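# Re-centre filter funnel and refit the spring clamp

## Task

Put the filter funnel back so it sits centred on its base, and finish with the spring clamp pressed fully onto the joint, closed around both flanges.

## Robot and tools

Robot: two seven-joint arms, left_arm and right_arm, each ending in a parallel two-finger gripper. Cameras: cam_high (on a stand behind the arms), cam_left_wrist and cam_right_wrist, each 672x504 pixels.

Frame: everything is in the scene frame. Its origin sits at table-top height, halfway between the nominal arm bases; +x points out over the table, +z points up, and left_arm is on the +y side (image left/right may not match). Measured bases: left_arm at (+0.046, +0.372, 0) m, quat_wxyz (+1.000, 0, 0, -0.020); right_arm at (+0.016, -0.350, 0) m, quat_wxyz (+1.000, 0, 0, -0.013). Reported hand positions and orientations can be wrong by a few centimetres, worse at long reach.

Gripper: fingers extend along the gripper's +z and close along its y. end_effector_position is the point between closed pads, about 2 cm short of the tips; closing pushes the tips roughly 10 mm further along +z, mostly while the pads are more than 40 mm apart.

Row layout (shared by execute_actions and move): one flat list of 14 numbers, each in [-1, 1]: left_arm dx, dy, dz, rx, ry, rz, opening, then right_arm in the same seven-number order. Both arms always appear. dx, dy, dz, rx, ry, rz are offsets, not poses: they are measured along scene axes from that arm's Hand target as it was when the action or move began (rotation about the Hand target's position). rx, ry, rz form a single rotation vector. Scale: 1.0 = 0.6 m or 180 degrees. A translation longer than 1.0 may be shortened along its direction. The opening is absolute, not an offset: +1 = fully open (0.084 m), -1 = closed. Sending six zeros re-requests the current Hand target; a 0 opening is a real command, so resend the present opening to leave a gripper unchanged.

execute_actions(actions, cameras): actions is a list of actions; each action is a table of up to 15 rows, one row per 1/30 s step, and a short table repeats its last row to fill 15 steps. Every row counts from the start pose of that action, not the previous row; a new action starts from the updated Hand target, so repeating an offset moves further. An empty actions list returns state plus all cameras. cameras: list of names, ["all"], or [] for none.

move(target, speed, blend, opening_speed, blocking, cameras): target is one 14-number row or a list of up to 15 rows; every row is an offset from the same starting Hand targets. Paths are straight lines, the gripper turns the shorter way, all arms finish together, at least 0.5 s and at most 10 s. speed: m/s per arm path, 0.002 to 1, default 0.25 (turns up to twice that in rad/s); one value or one per target. blend: metres of corner rounding per waypoint, default 0 meaning stop at each. opening_speed: rate of the commanded opening on the -1..+1 scale per second, at least 0.2. blocking=false returns after about 0.5 s while the move continues. Moves do not avoid obstacles or the other arm; fast moves overshoot and hit harder. The result adds a move: line (done, off_target, moving, held, fault) and limits (paced = pose clipped, held = steps withheld). done means at rest within 3 mm and 2 degrees; neither done nor off_target tells you about contact.

wait(seconds 0 to 10, cameras): lets time pass holding the last commands; a running move continues. stop(cameras): brakes a running move. zoom_image(camera, region=[x0, y0, x1, y1]) in pixels from the top-left, at most 504 by 504, only for cameras in the latest images. clear_fault(arm): clears a reported torque fault on left_arm or right_arm. finished_scene(scene): integer, this scene's number; ends it irreversibly, so the funnel must already be centred and clamped with the robot let go.

Control details: each step the commanded pose is clipped to within 70 mm and 16 degrees of the measured gripper pose. Hand target in the result is the last command after clipping; the gripper often stops short, and only a new command (even zeros) re-asks for it. To stop pushing on something, command the target back beyond the gripper.

Results: end_effector_position (m), end_effector_quat_wxyz, velocities (m/s, rad/s); Joint positions (last value = finger gap in m); joint torques (include arm weight, noisy); grip_measured on the command scale; Tool commands; step readings of positions for action calls. "within noise" means the arm is still.

Gripping: to hold a part, command an opening clearly below grip_measured; larger gap = harder squeeze, up to roughly 24 N per pad. Fast closes squeeze harder.

Avoid: dropping parts or releasing them while moving, letting anything leave the table, hard hits on fixed or heavy objects, and any arm-to-arm press (including one gripper closing on the other's fingers). A clearance check may hold commands that bring the arms too close. Torque faults occur when contact torque hits load limits (N m: waist 43.2, shoulder 43.4, upper arm roll 27.6, elbow 27.6, forearm roll 27.6, wrist pitch 14.9, wrist roll 15.5) or a motor stays saturated for 1 s; the arm backs off and stops until clear_fault. Holding loads, stretching out or pushing unreachable poses heats motors: MOTOR HOT appears at 65 °C, and at 80 °C the arm is braked for 30 to 60 s or more. Big wrist turns can swing the elbow; elbow range -0.192 to 3.927 rad (straight at 2.742).

Each tool is called in YAML: its name, and indented under it one key for each argument.

## Session

execute_actions:
  actions: []

Scene clock: 0.00 s.
left_arm: end_effector_position=(+0.3207, -0.1347, +0.2041) grip_measured=+1.00 end_effector_quat_wxyz=(+0.078, -0.513, +0.713, -0.471) | right_arm: end_effector_position=(+0.6538, -0.1940, +0.3202) grip_measured=+1.00 end_effector_quat_wxyz=(-0.127, +0.711, +0.674, +0.153)
Joint positions: left_arm=[-0.932 0.085 -0.096 0.918 2.094 0.281 -1.152 0.084] | right_arm=[0.1 0.599 0.044 2.137 0.367 1.452 -1.436 0.084]
Joint velocities: within noise
Joint torques (N m): no reading
Hand target: left_arm +0.3207, -0.1347, +0.2041; +0.078, -0.513, +0.713, -0.471 | right_arm +0.6538, -0.1940, +0.3202; -0.127, +0.711, +0.674, +0.153
Tool commands: left_gripper/opening=+1.0 right_gripper/opening=+1.0

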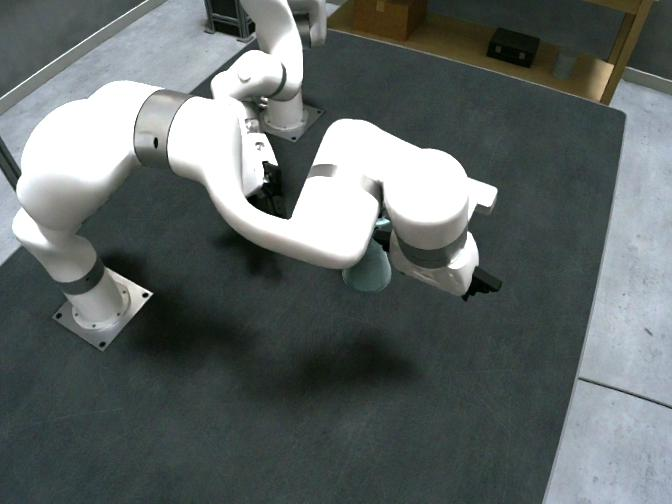

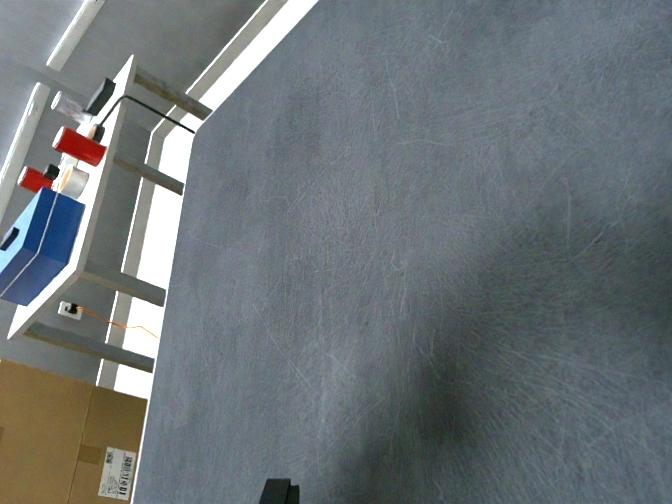

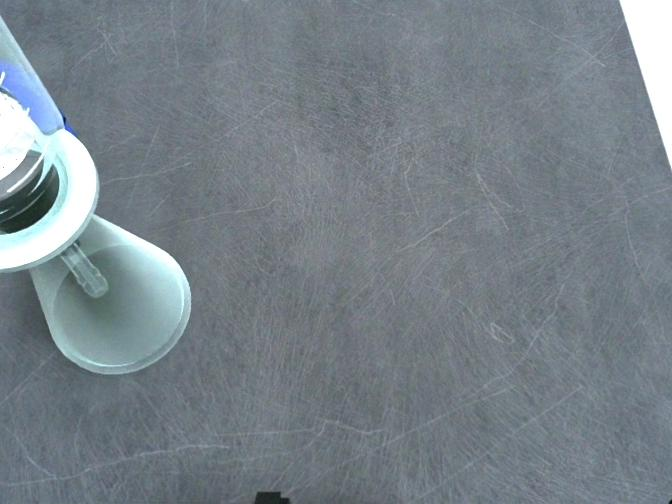

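move:
  target:
    - [0,0.25,0.3,0,0,0,1,0,0,0.1,0,0,0,1]
    - [0,0.7,0.35,0,0,0,1,-0.45,-0.45,0.15,0,0,0,1]
  blend: 0.03
  speed: 0.3
  cameras: ["all"]

Scene clock: 21.17 s.
left_arm: end_effector_position=(+0.3207, +0.2853, +0.4140) grip_measured=+1.00 end_effector_quat_wxyz=(+0.078, -0.513, +0.713, -0.470) | right_arm: end_effector_position=(+0.3838, -0.4639, +0.4101) grip_measured=+1.00 end_effector_quat_wxyz=(-0.127, +0.711, +0.674, +0.153)
Joint positions: left_arm=[-0.975 -1.658 0.533 0.401 0.602 1.005 1.098 0.084] | right_arm=[-0.26 -0.187 -0.225 1.419 0.333 1.746 -1.987 0.084]
Joint torques (N m): left_arm=[0.69 5.75 -4.24 13.5 -0.12 -1.73 1.03] | right_arm=[-0.77 -19.94 0.55 11.99 0.04 -0.73 -0.6]
Hand target: left_arm +0.3207, +0.2853, +0.4141; +0.078, -0.513, +0.713, -0.471 | right_arm +0.3838, -0.4640, +0.4102; -0.127, +0.711, +0.674, +0.153
Off the commanded pose: left_arm 0.000 m, 0 deg | right_arm 0.000 m, 0 deg.
move: done

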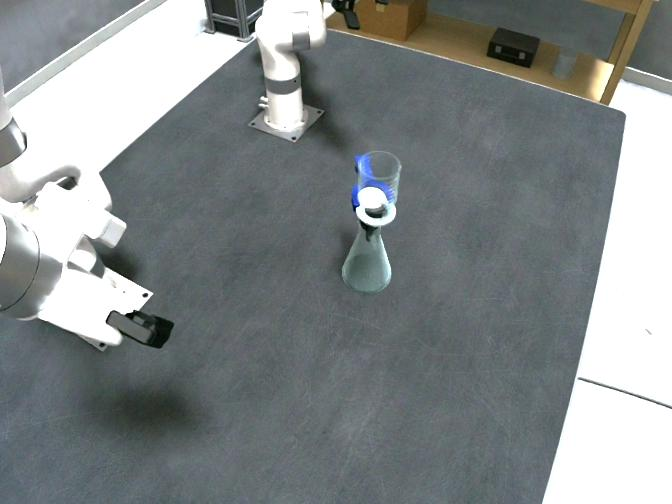

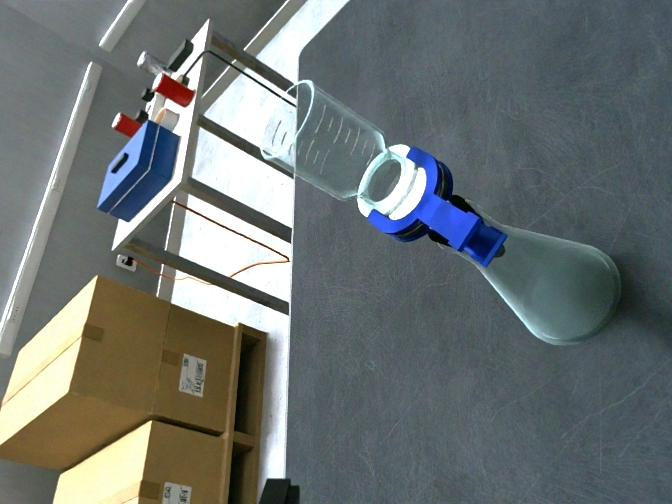

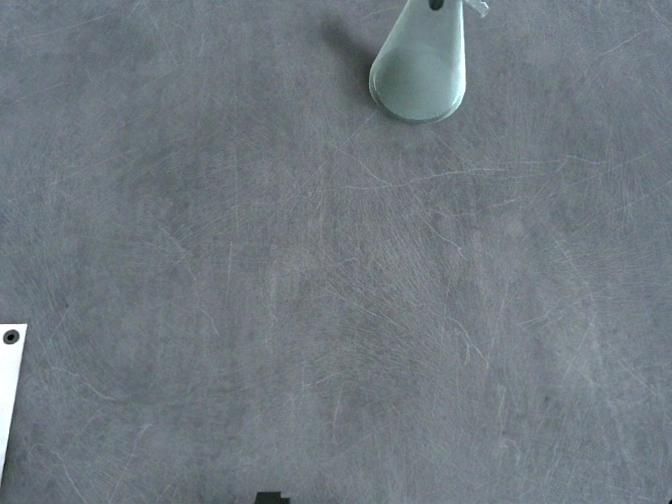

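zoom_image:
  camera: "cam_left_wrist"
  region: [250, 70, 550, 295]

zoom_image:
  camera: "cam_high"
  region: [300, 130, 460, 310]

Scaled by 1.680.

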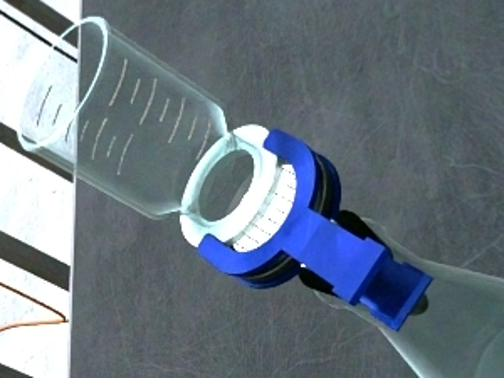

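Scaled by 2.800.

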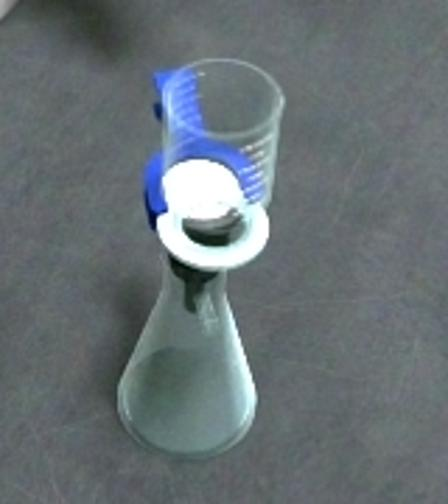

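move:
  target: [0.2,-0.03,-0.16,-0.151,0.267,-0.058,1,0.11,0.1,-0.2,0.25,0,0,1]
  speed: 0.35
  cameras: ["all"]

Scene clock: 51.37 s.
left_arm: end_effector_position=(+0.4406, +0.2673, +0.3181) grip_measured=+1.00 end_effector_quat_wxyz=(+0.377, +0.598, -0.598, +0.378) | right_arm: end_effector_position=(+0.4497, -0.4040, +0.2902) grip_measured=+1.00 end_effector_quat_wxyz=(-0.389, +0.609, +0.564, +0.399)
Joint positions: left_arm=[-1.434 -1.453 1.247 0.833 0.327 1.05 1.081 0.084] | right_arm=[-0.327 0.241 -0.303 1.272 0.97 1.861 -2.307 0.084]
Joint torques (N m): left_arm=[-0.92 8.68 -11.28 5.77 -1.13 -0.84 0.25] | right_arm=[-0.72 -28.26 -0.43 11.68 2.63 1.09 -0.48]
Hand target: left_arm +0.4407, +0.2673, +0.3181; +0.377, +0.598, -0.598, +0.378 | right_arm +0.4498, -0.4040, +0.2902; -0.389, +0.609, +0.564, +0.399
Off the commanded pose: left_arm 0.000 m, 0 deg | right_arm 0.000 m, 0 deg.
move: done

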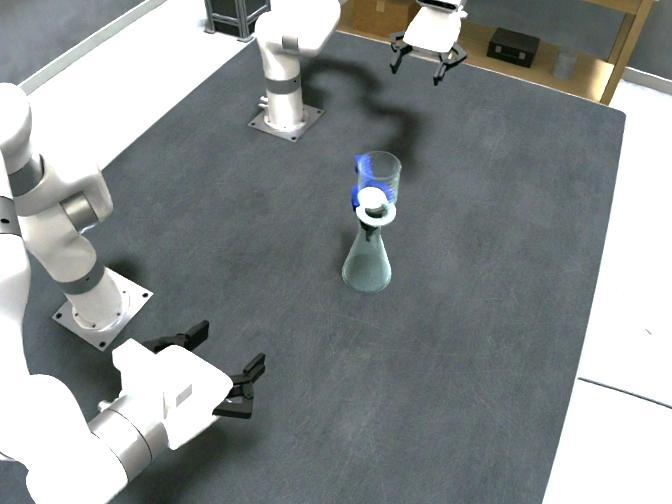

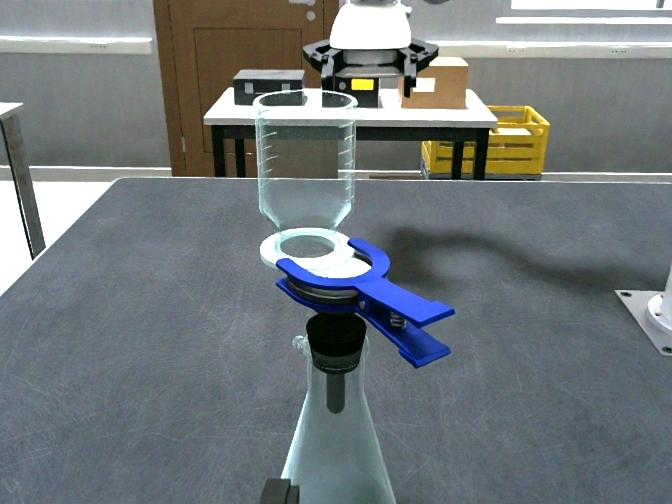

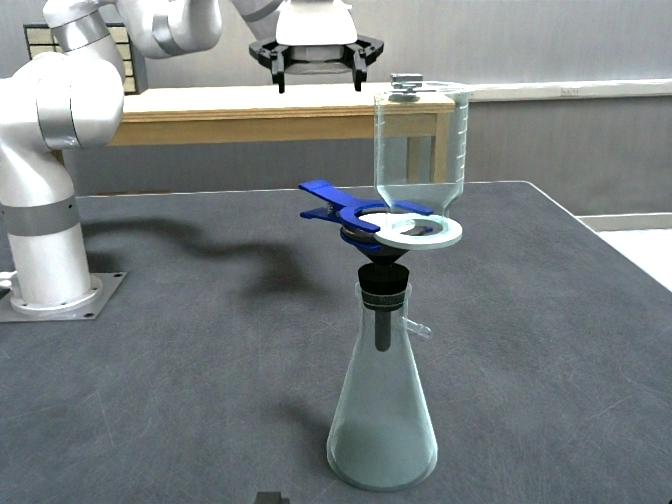

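zoom_image:
  camera: "cam_left_wrist"
  region: [230, 190, 480, 390]

zoom_image:
  camera: "cam_right_wrist"
  region: [280, 160, 490, 320]

Scaled by 2.016.

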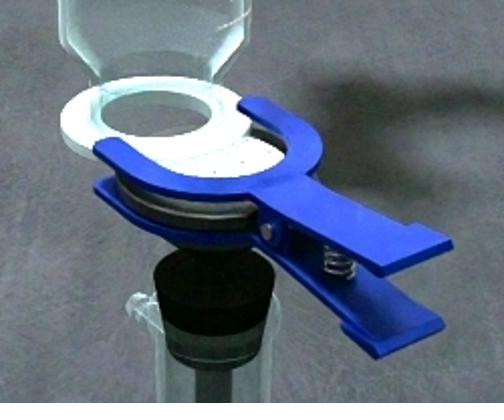

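Scaled by 2.400.

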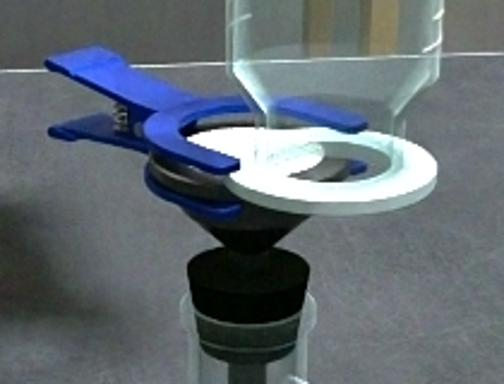

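move:
  target: [0,0,0,0,0,0,1,0.087,0.4,0.02,0.067,0,0,1]
  speed: 0.25
  cameras: ["all"]

Scene clock: 127.00 s.
left_arm: end_effector_position=(+0.4407, +0.2673, +0.3181) grip_measured=+1.00 end_effector_quat_wxyz=(+0.377, +0.598, -0.598, +0.378) | right_arm: end_effector_position=(+0.5020, -0.1640, +0.3022) grip_measured=+1.00 end_effector_quat_wxyz=(-0.451, +0.565, +0.519, +0.456)
Joint positions: left_arm=[-1.434 -1.453 1.247 0.833 0.327 1.05 1.081 0.084] | right_arm=[-0.042 0.175 -0.055 1.072 1.393 1.524 -2.211 0.084]
Joint torques (N m): left_arm=[-1.19 8.54 -11.24 5.63 -0.36 -1.32 0.72] | right_arm=[1.06 -27.09 0.74 12.05 2.39 0.52 0.33]
Hand target: left_arm +0.4407, +0.2673, +0.3181; +0.377, +0.598, -0.598, +0.378 | right_arm +0.5020, -0.1640, +0.3022; -0.451, +0.565, +0.519, +0.456
Off the commanded pose: left_arm 0.000 m, 0 deg | right_arm 0.000 m, 0 deg.
move: done

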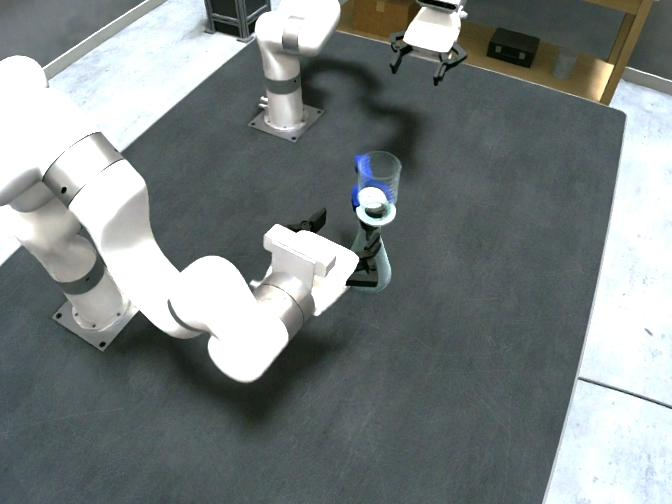

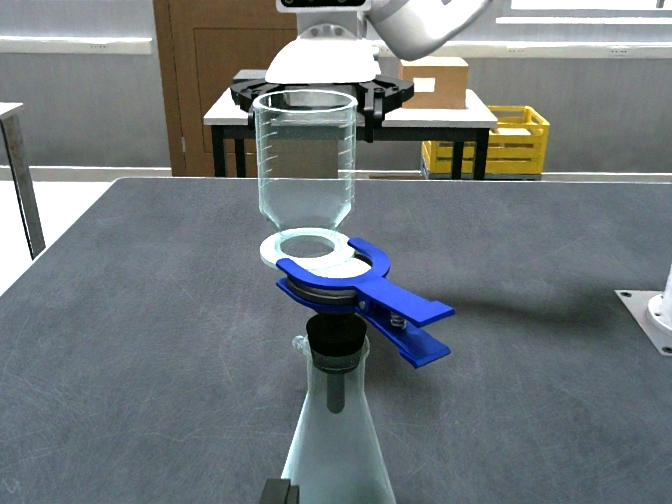

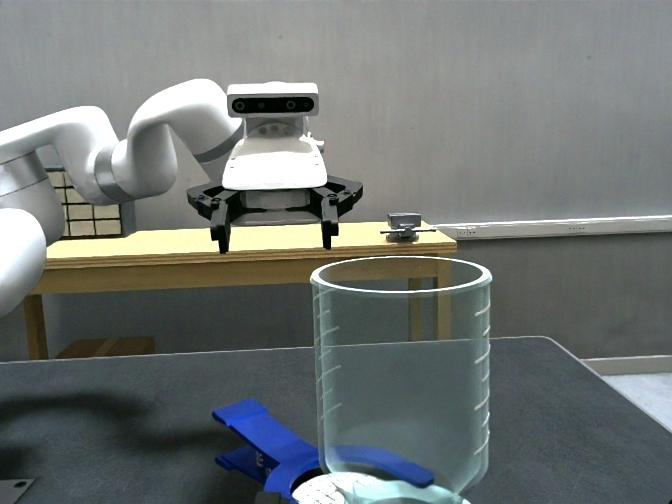

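move:
  target: [0,0,0,0,0,0,1,0.008,0.115,0.022,0,0,0,1]
  speed: 0.15
  cameras: ["cam_left_wrist","cam_right_wrist"]

Scene clock: 141.63 s.
left_arm: end_effector_position=(+0.4407, +0.2673, +0.3181) grip_measured=+1.00 end_effector_quat_wxyz=(+0.377, +0.598, -0.598, +0.378) | right_arm: end_effector_position=(+0.5068, -0.0950, +0.3154) grip_measured=+1.00 end_effector_quat_wxyz=(-0.451, +0.565, +0.519, +0.456)
Joint positions: left_arm=[-1.434 -1.453 1.247 0.833 0.327 1.05 1.081 0.084] | right_arm=[0.051 0.16 0.021 1.085 1.481 1.388 -2.164 0.084]
Joint torques (N m): left_arm=[-0.98 9 -11.2 5.46 -0.29 -1.19 0.83] | right_arm=[1.12 -27.51 0.76 12.34 2.23 0.27 0.61]
Hand target: left_arm +0.4407, +0.2673, +0.3181; +0.377, +0.598, -0.598, +0.378 | right_arm +0.5068, -0.0950, +0.3154; -0.451, +0.565, +0.519, +0.456
Off the commanded pose: left_arm 0.000 m, 0 deg | right_arm 0.000 m, 0 deg.
move: done
Images, in order (width x height): cam_left_wrist 672x504, cam_right_wrist 672x504.

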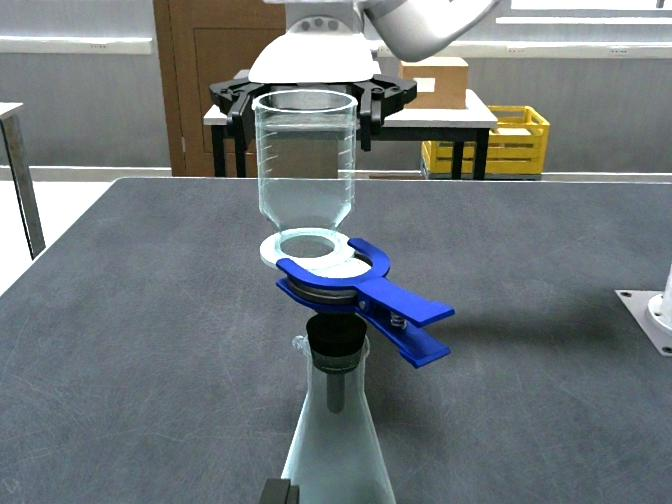

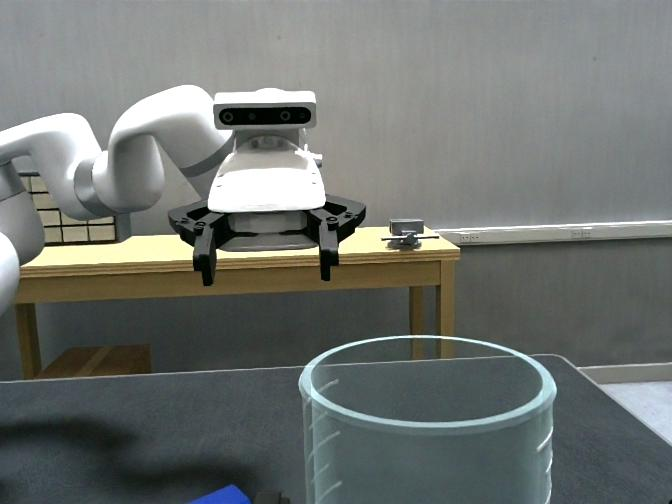

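move:
  target: [0,0,0,0,0,0,1,-0.003,0.105,-0.005,0,0,0,1]
  speed: 0.12
  cameras: ["all"]

Scene clock: 154.37 s.
left_arm: end_effector_position=(+0.4407, +0.2673, +0.3181) grip_measured=+1.00 end_effector_quat_wxyz=(+0.377, +0.598, -0.598, +0.378) | right_arm: end_effector_position=(+0.5050, -0.0320, +0.3124) grip_measured=+1.00 end_effector_quat_wxyz=(-0.451, +0.565, +0.519, +0.456)
Joint positions: left_arm=[-1.434 -1.453 1.247 0.833 0.327 1.05 1.081 0.084] | right_arm=[0.136 0.182 0.09 1.104 1.562 1.258 -2.162 0.084]
Joint torques (N m): left_arm=[-1.15 8.7 -11.33 5.61 -0.42 -1.22 0.92] | right_arm=[1.84 -27.73 1.48 12.35 1.73 0.51 0.42]
Hand target: left_arm +0.4407, +0.2673, +0.3181; +0.377, +0.598, -0.598, +0.378 | right_arm +0.5050, -0.0320, +0.3124; -0.451, +0.565, +0.519, +0.456
Off the commanded pose: left_arm 0.000 m, 0 deg | right_arm 0.000 m, 0 deg.
move: done

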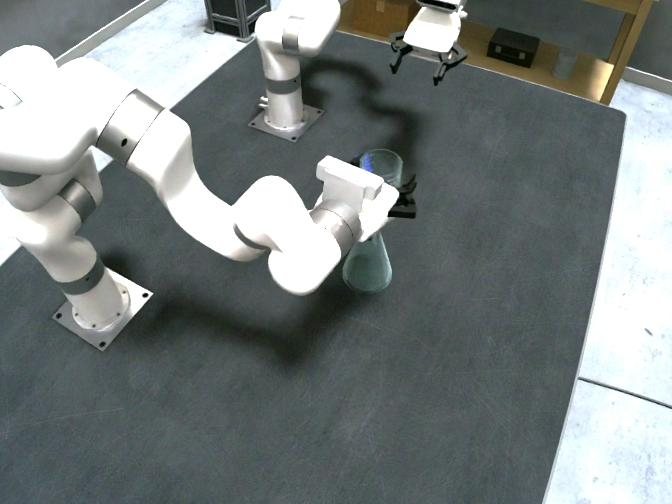

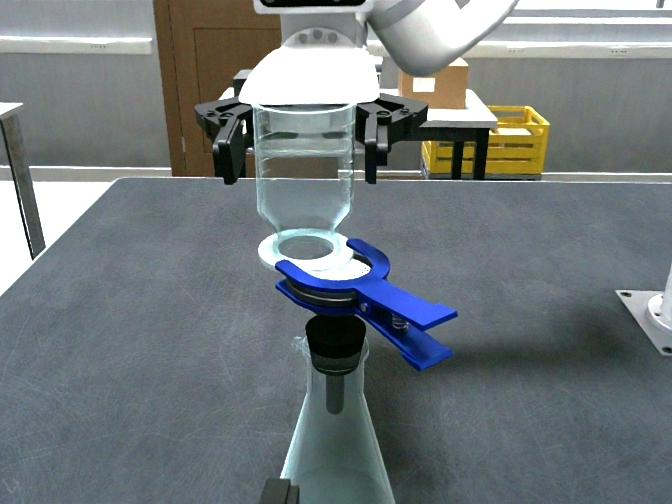

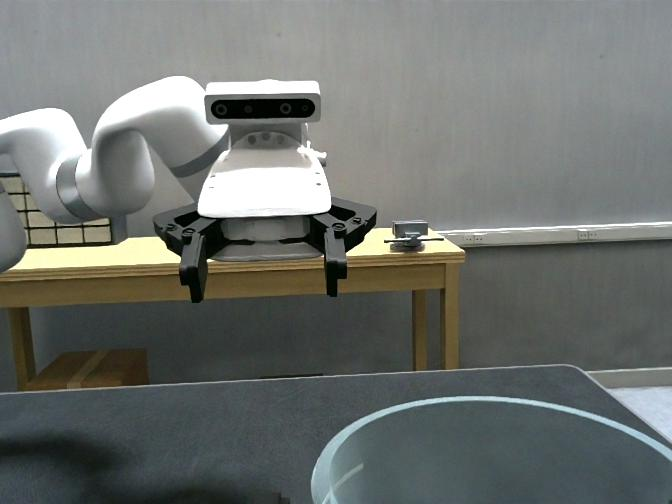

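move:
  target: [0,0,0,0,0,0,1,0,-0.048,0,0,0,0,1]
  speed: 0.08
  cameras: ["all"]

zoom_image:
  camera: "cam_left_wrist"
  region: [180, 60, 480, 390]

zoom_image:
  camera: "cam_high"
  region: [280, 130, 460, 310]

Scene clock: 195.03 s.
left_arm: end_effector_position=(+0.4407, +0.2673, +0.3181) grip_measured=+1.00 end_effector_quat_wxyz=(+0.377, +0.598, -0.598, +0.378) | right_arm: end_effector_position=(+0.5049, -0.0607, +0.3124) grip_measured=+1.00 end_effector_quat_wxyz=(-0.451, +0.565, +0.519, +0.456)
Joint positions: left_arm=[-1.434 -1.453 1.247 0.833 0.327 1.05 1.081 0.084] | right_arm=[0.097 0.168 0.059 1.086 1.527 1.317 -2.166 0.084]
Joint torques (N m): left_arm=[-1.01 8.97 -11.42 5.48 -0.39 -1.22 0.85] | right_arm=[-1.08 -30.75 0.25 11.83 0.43 1.4 -0.6]
Hand target: left_arm +0.4407, +0.2673, +0.3181; +0.377, +0.598, -0.598, +0.378 | right_arm +0.5050, -0.0608, +0.3124; -0.451, +0.565, +0.519, +0.456
Off the commanded pose: left_arm 0.000 m, 0 deg | right_arm 0.000 m, 0 deg.
move: done

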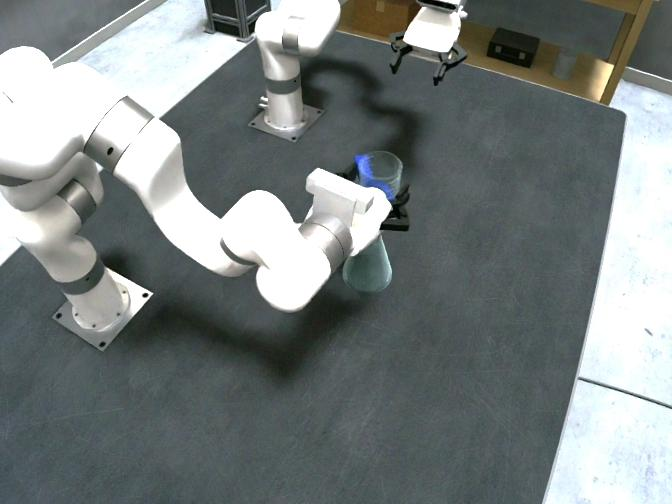

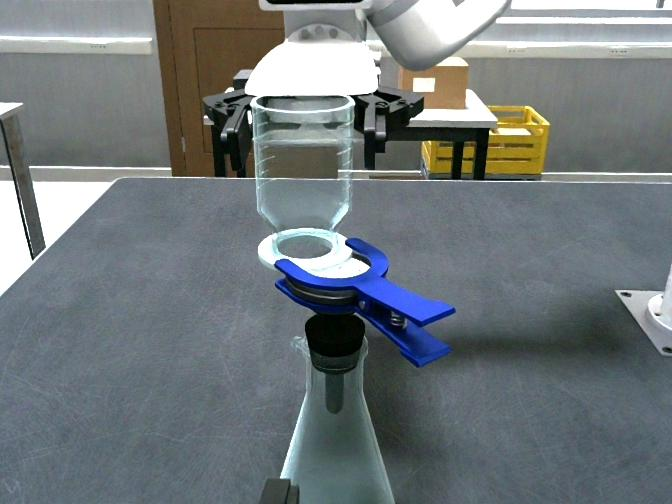

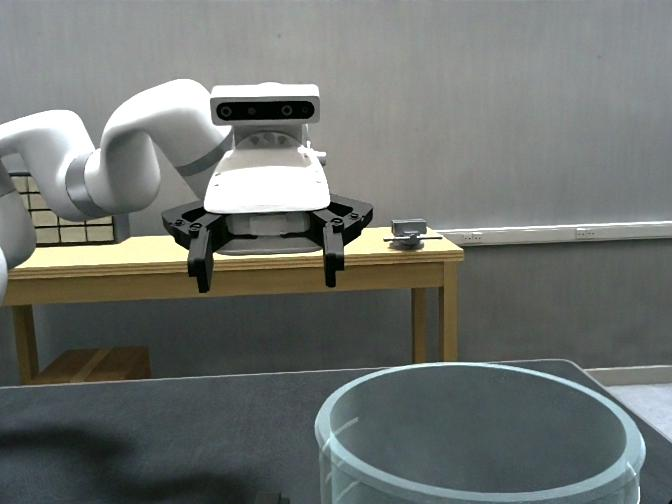

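Scaled by 1.527.

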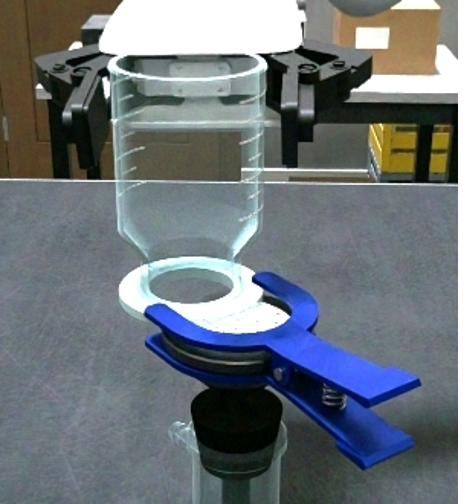

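Scaled by 2.800.

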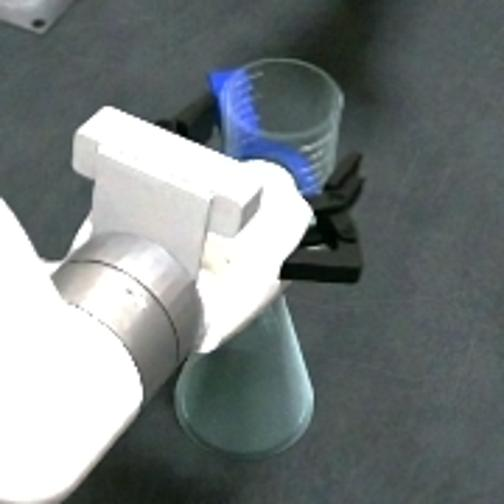

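move:
  target: [0,0,0,0,0,0,1,0,0,0,0,0,0,0.4]
  opening_speed: 0.4
  cameras: ["cam_left_wrist","cam_right_wrist"]

zoom_image:
  camera: "cam_left_wrist"
  region: [180, 60, 480, 390]

Scene clock: 207.80 s.
left_arm: end_effector_position=(+0.4407, +0.2673, +0.3181) grip_measured=+1.00 end_effector_quat_wxyz=(+0.377, +0.598, -0.598, +0.378) | right_arm: end_effector_position=(+0.5050, -0.0608, +0.3124) grip_measured=+0.53 end_effector_quat_wxyz=(-0.451, +0.565, +0.519, +0.456)
Joint positions: left_arm=[-1.434 -1.453 1.247 0.833 0.327 1.05 1.081 0.084] | right_arm=[0.097 0.168 0.059 1.086 1.527 1.317 -2.166 0.066]
Joint torques (N m): left_arm=[-1.16 8.64 -11.49 5.6 -0.19 -1.23 0.84] | right_arm=[0.23 -27.92 1.1 11.83 0.96 0.64 0.3]
Hand target: left_arm +0.4407, +0.2673, +0.3181; +0.377, +0.598, -0.598, +0.378 | right_arm +0.5050, -0.0608, +0.3124; -0.451, +0.565, +0.519, +0.456
Off the commanded pose: left_arm 0.000 m, 0 deg | right_arm 0.000 m, 0 deg.
move: done
Images, in order (width x height): cam_left_wrist 672x504, cam_right_wrist 672x504.

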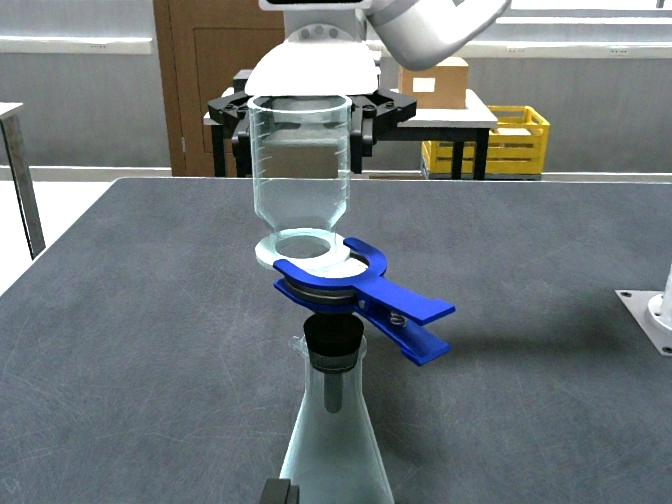

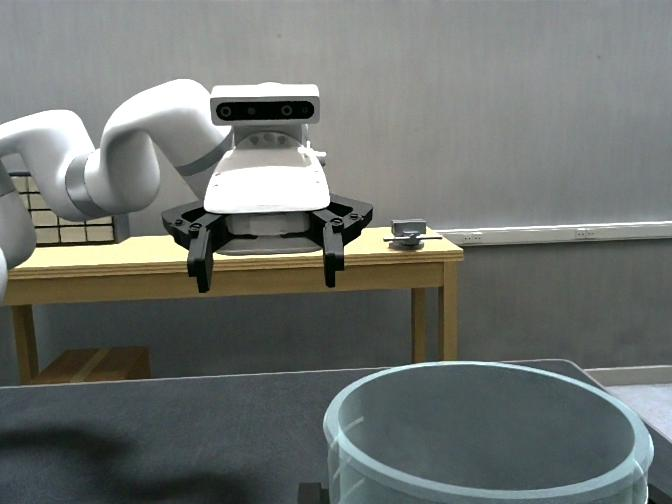

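Scaled by 1.527.

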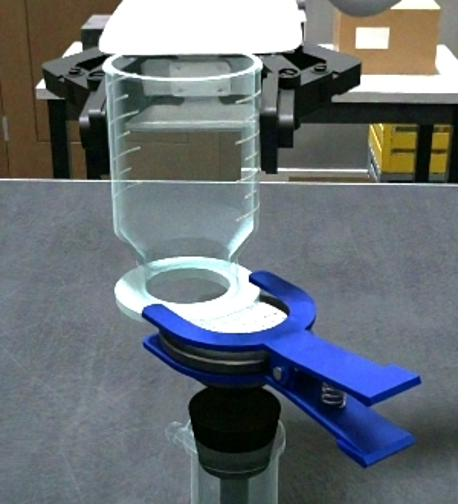

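move:
  target: [-0.163,-0.199,-0.113,-0.269,0.445,0.269,1,0,0,0,0,0,0,0.4]
  speed: 0.3
  cameras: ["all"]

Scene clock: 251.53 s.
left_arm: end_effector_position=(+0.3845, +0.1992, +0.2791) grip_measured=+1.00 end_effector_quat_wxyz=(+0.606, +0.712, -0.149, +0.322) | right_arm: end_effector_position=(+0.5050, -0.0608, +0.3124) grip_measured=+0.53 end_effector_quat_wxyz=(-0.451, +0.565, +0.519, +0.456)
Joint positions: left_arm=[-1.162 -1.529 1.477 0.215 0.031 0.302 0.575 0.084] | right_arm=[0.097 0.168 0.059 1.086 1.527 1.317 -2.166 0.066]
Joint torques (N m): left_arm=[-1.2 6.81 -8.8 2.57 1.84 -0.07 1.21] | right_arm=[0.72 -26.73 1.01 11.39 1.54 0.32 0.79]
Hand target: left_arm +0.3845, +0.1992, +0.2791; +0.606, +0.712, -0.149, +0.322 (not the last commanded pose) | right_arm +0.5050, -0.0608, +0.3124; -0.451, +0.565, +0.519, +0.456
Off the commanded pose: left_arm 0.072 m, 45 deg | right_arm 0.000 m, 0 deg.
move: held (left_arm; a check stopped the path); limits=held
pose unreachable (left arm): on one or more control steps of this call, first in action 0 (counted from 0), this arm could not follow its commanded pose, so it was not sent that pose on those steps. It may still have moved: this result reports where it is.
cause: moving toward the commanded pose would bring two parts of the arm too close to each other (joints 3 (upper arm roll) to 5 (forearm roll) lie between them).

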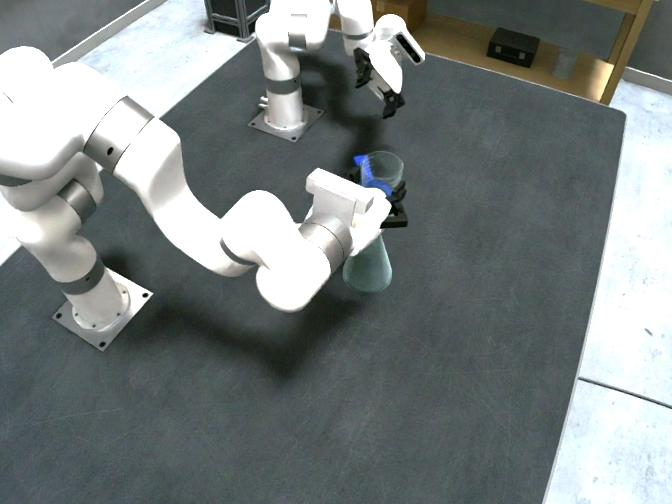

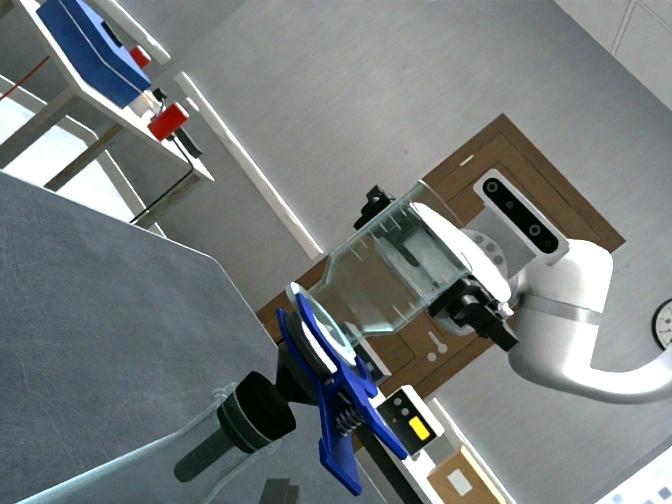

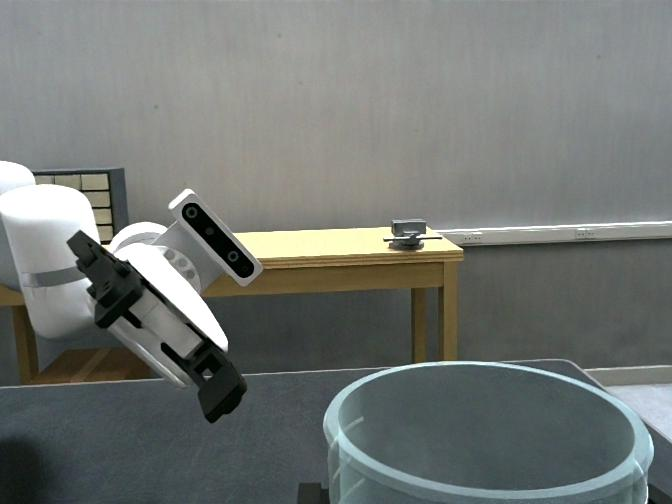

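move:
  target: [0.08,-0.14,-0.055,-0.049,0.217,-0.080,1,0,0,0,0,0,0,0.4]
  speed: 0.25
  cameras: ["all"]

zoom_image:
  camera: "cam_high"
  region: [300, 110, 460, 250]

Scene clock: 280.97 s.
left_arm: end_effector_position=(+0.4325, +0.1152, +0.2461) grip_measured=+1.00 end_effector_quat_wxyz=(+0.707, +0.707, -0.001, +0.000) | right_arm: end_effector_position=(+0.5050, -0.0608, +0.3124) grip_measured=+0.53 end_effector_quat_wxyz=(-0.451, +0.565, +0.519, +0.456)
Joint positions: left_arm=[-1.717 -1.484 1.6 0.594 -0.225 0.42 0.22 0.084] | right_arm=[0.097 0.168 0.059 1.086 1.527 1.317 -2.166 0.066]
Joint torques (N m): left_arm=[-1.16 7.55 -11.2 1.56 0.26 0.62 -0.83] | right_arm=[0.42 -27 1.07 11.42 1.37 0.4 0.74]
Hand target: left_arm +0.4325, +0.1152, +0.2461; +0.707, +0.707, -0.001, +0.000 | right_arm +0.5050, -0.0608, +0.3124; -0.451, +0.565, +0.519, +0.456
Off the commanded pose: left_arm 0.000 m, 0 deg | right_arm 0.000 m, 0 deg.
move: done

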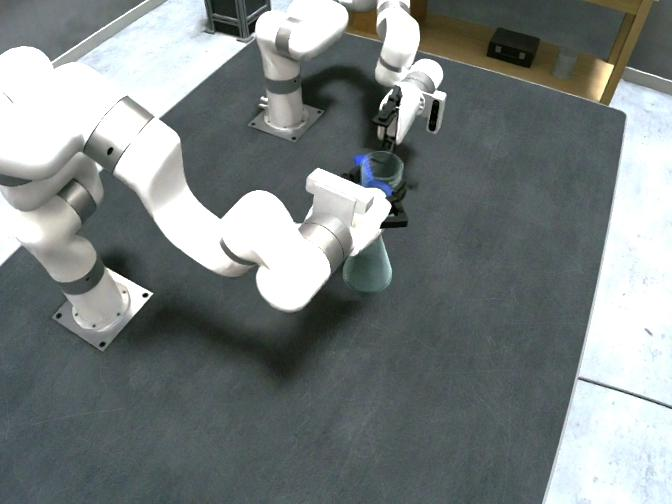

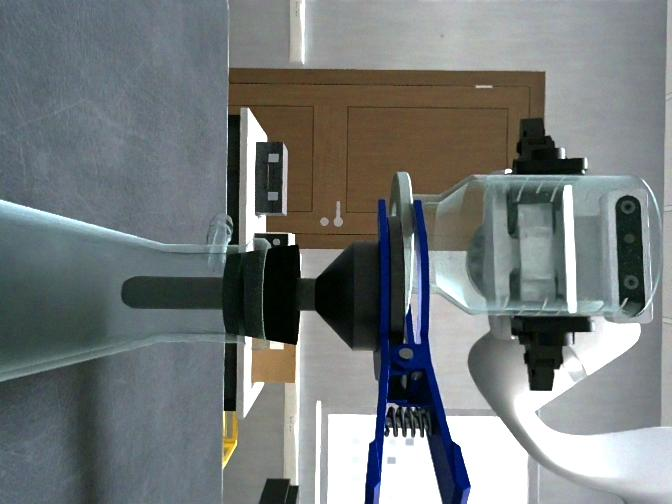

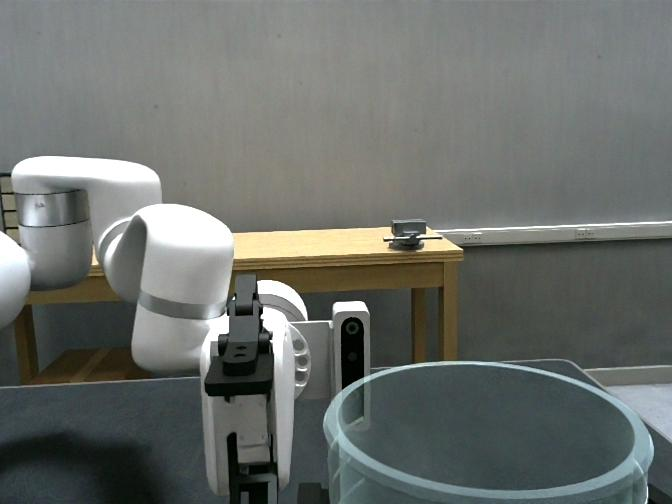

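Scaled by 3.150.

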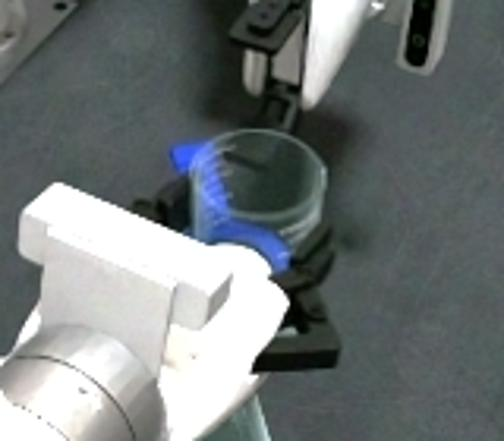

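move:
  target: [-0.017,-0.058,-0.005,0,0,0,1,0,0,0,0,0,0,0.4]
  speed: 0.15
  cameras: ["all"]

zoom_image:
  camera: "cam_high"
  region: [300, 110, 460, 250]

Scene clock: 297.37 s.
left_arm: end_effector_position=(+0.4223, +0.0804, +0.2431) grip_measured=+1.00 end_effector_quat_wxyz=(+0.707, +0.707, -0.001, +0.000) | right_arm: end_effector_position=(+0.5050, -0.0608, +0.3124) grip_measured=+0.53 end_effector_quat_wxyz=(-0.451, +0.565, +0.519, +0.456)
Joint positions: left_arm=[-1.814 -1.509 1.601 0.568 -0.235 0.295 0.237 0.084] | right_arm=[0.097 0.168 0.059 1.086 1.527 1.317 -2.166 0.066]
Joint torques (N m): left_arm=[-0.62 7.73 -11.26 -0.19 0.73 0.02 1.13] | right_arm=[0.56 -26.91 1.09 11.42 1.43 0.36 0.72]
Hand target: left_arm +0.4223, +0.0804, +0.2431; +0.707, +0.707, -0.001, +0.000 | right_arm +0.5050, -0.0608, +0.3124; -0.451, +0.565, +0.519, +0.456
Off the commanded pose: left_arm 0.000 m, 0 deg | right_arm 0.000 m, 0 deg.
move: done

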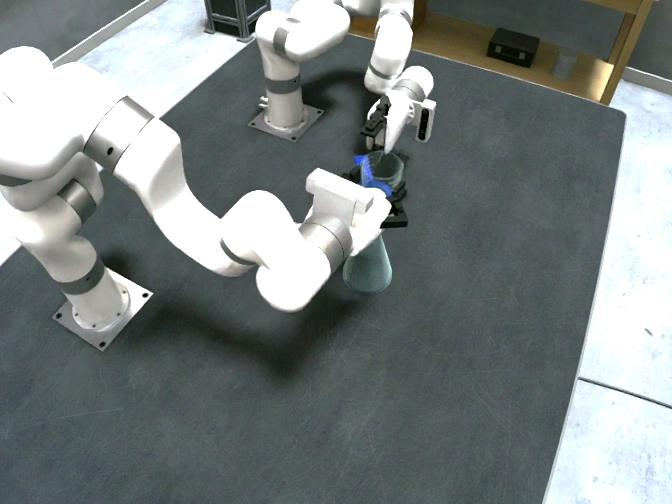

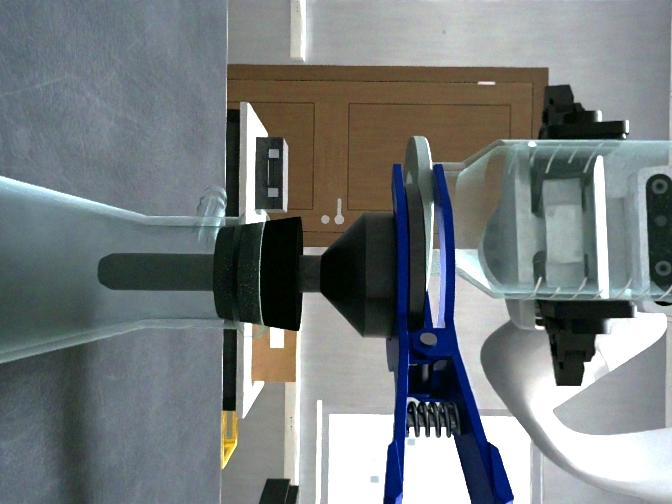

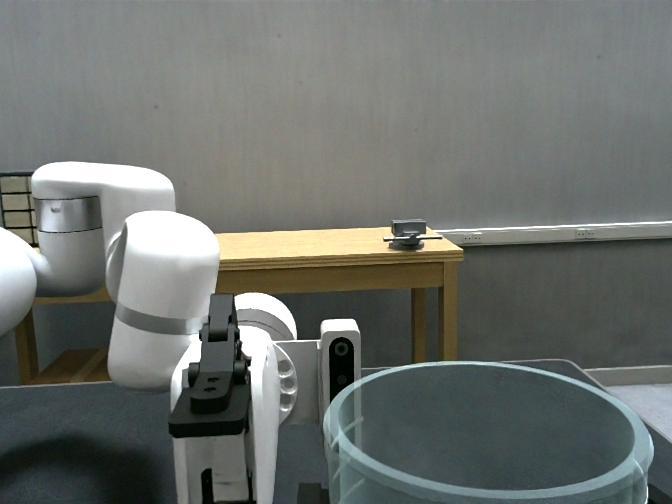

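Scaled by 3.150.

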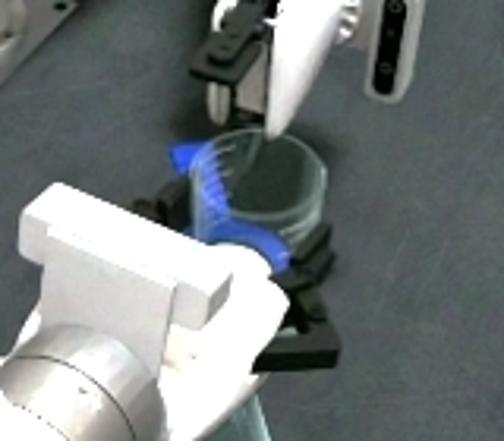

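move:
  target: [0.003,-0.088,0,0,0,0,1,0,0,0,0,0,0,0.4]
  speed: 0.1
  cameras: ["all"]

zoom_image:
  camera: "cam_high"
  region: [300, 110, 460, 250]

Scene clock: 314.30 s.
left_arm: end_effector_position=(+0.4241, +0.0276, +0.2431) grip_measured=+1.00 end_effector_quat_wxyz=(+0.707, +0.707, -0.001, +0.000) | right_arm: end_effector_position=(+0.5050, -0.0608, +0.3124) grip_measured=+0.53 end_effector_quat_wxyz=(-0.451, +0.565, +0.519, +0.456)
Joint positions: left_arm=[-2.009 -1.544 1.593 0.615 -0.243 0.142 0.248 0.084] | right_arm=[0.097 0.168 0.059 1.086 1.527 1.317 -2.166 0.066]
Joint torques (N m): left_arm=[-1.17 8.23 -12.69 0.76 1.1 0.12 1.1] | right_arm=[0.64 -26.94 0.99 11.37 1.46 0.4 0.76]
Hand target: left_arm +0.4241, +0.0276, +0.2431; +0.707, +0.707, -0.001, +0.000 | right_arm +0.5050, -0.0608, +0.3124; -0.451, +0.565, +0.519, +0.456
Off the commanded pose: left_arm 0.000 m, 0 deg | right_arm 0.000 m, 0 deg.
move: done

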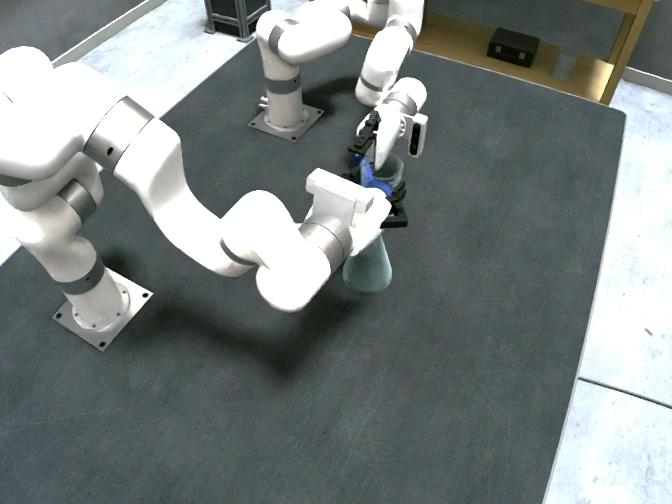

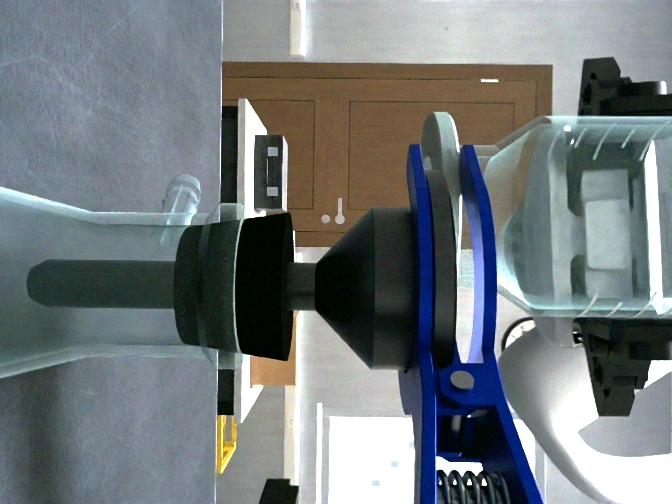

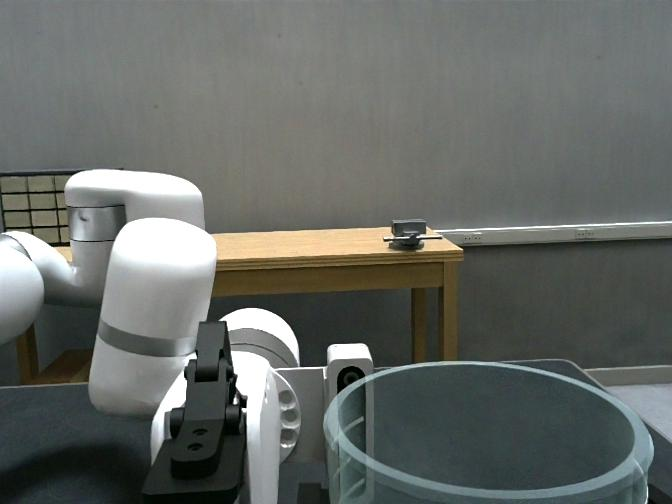

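Scaled by 3.150.

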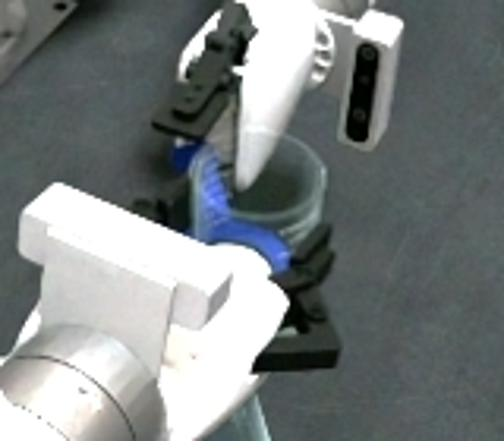

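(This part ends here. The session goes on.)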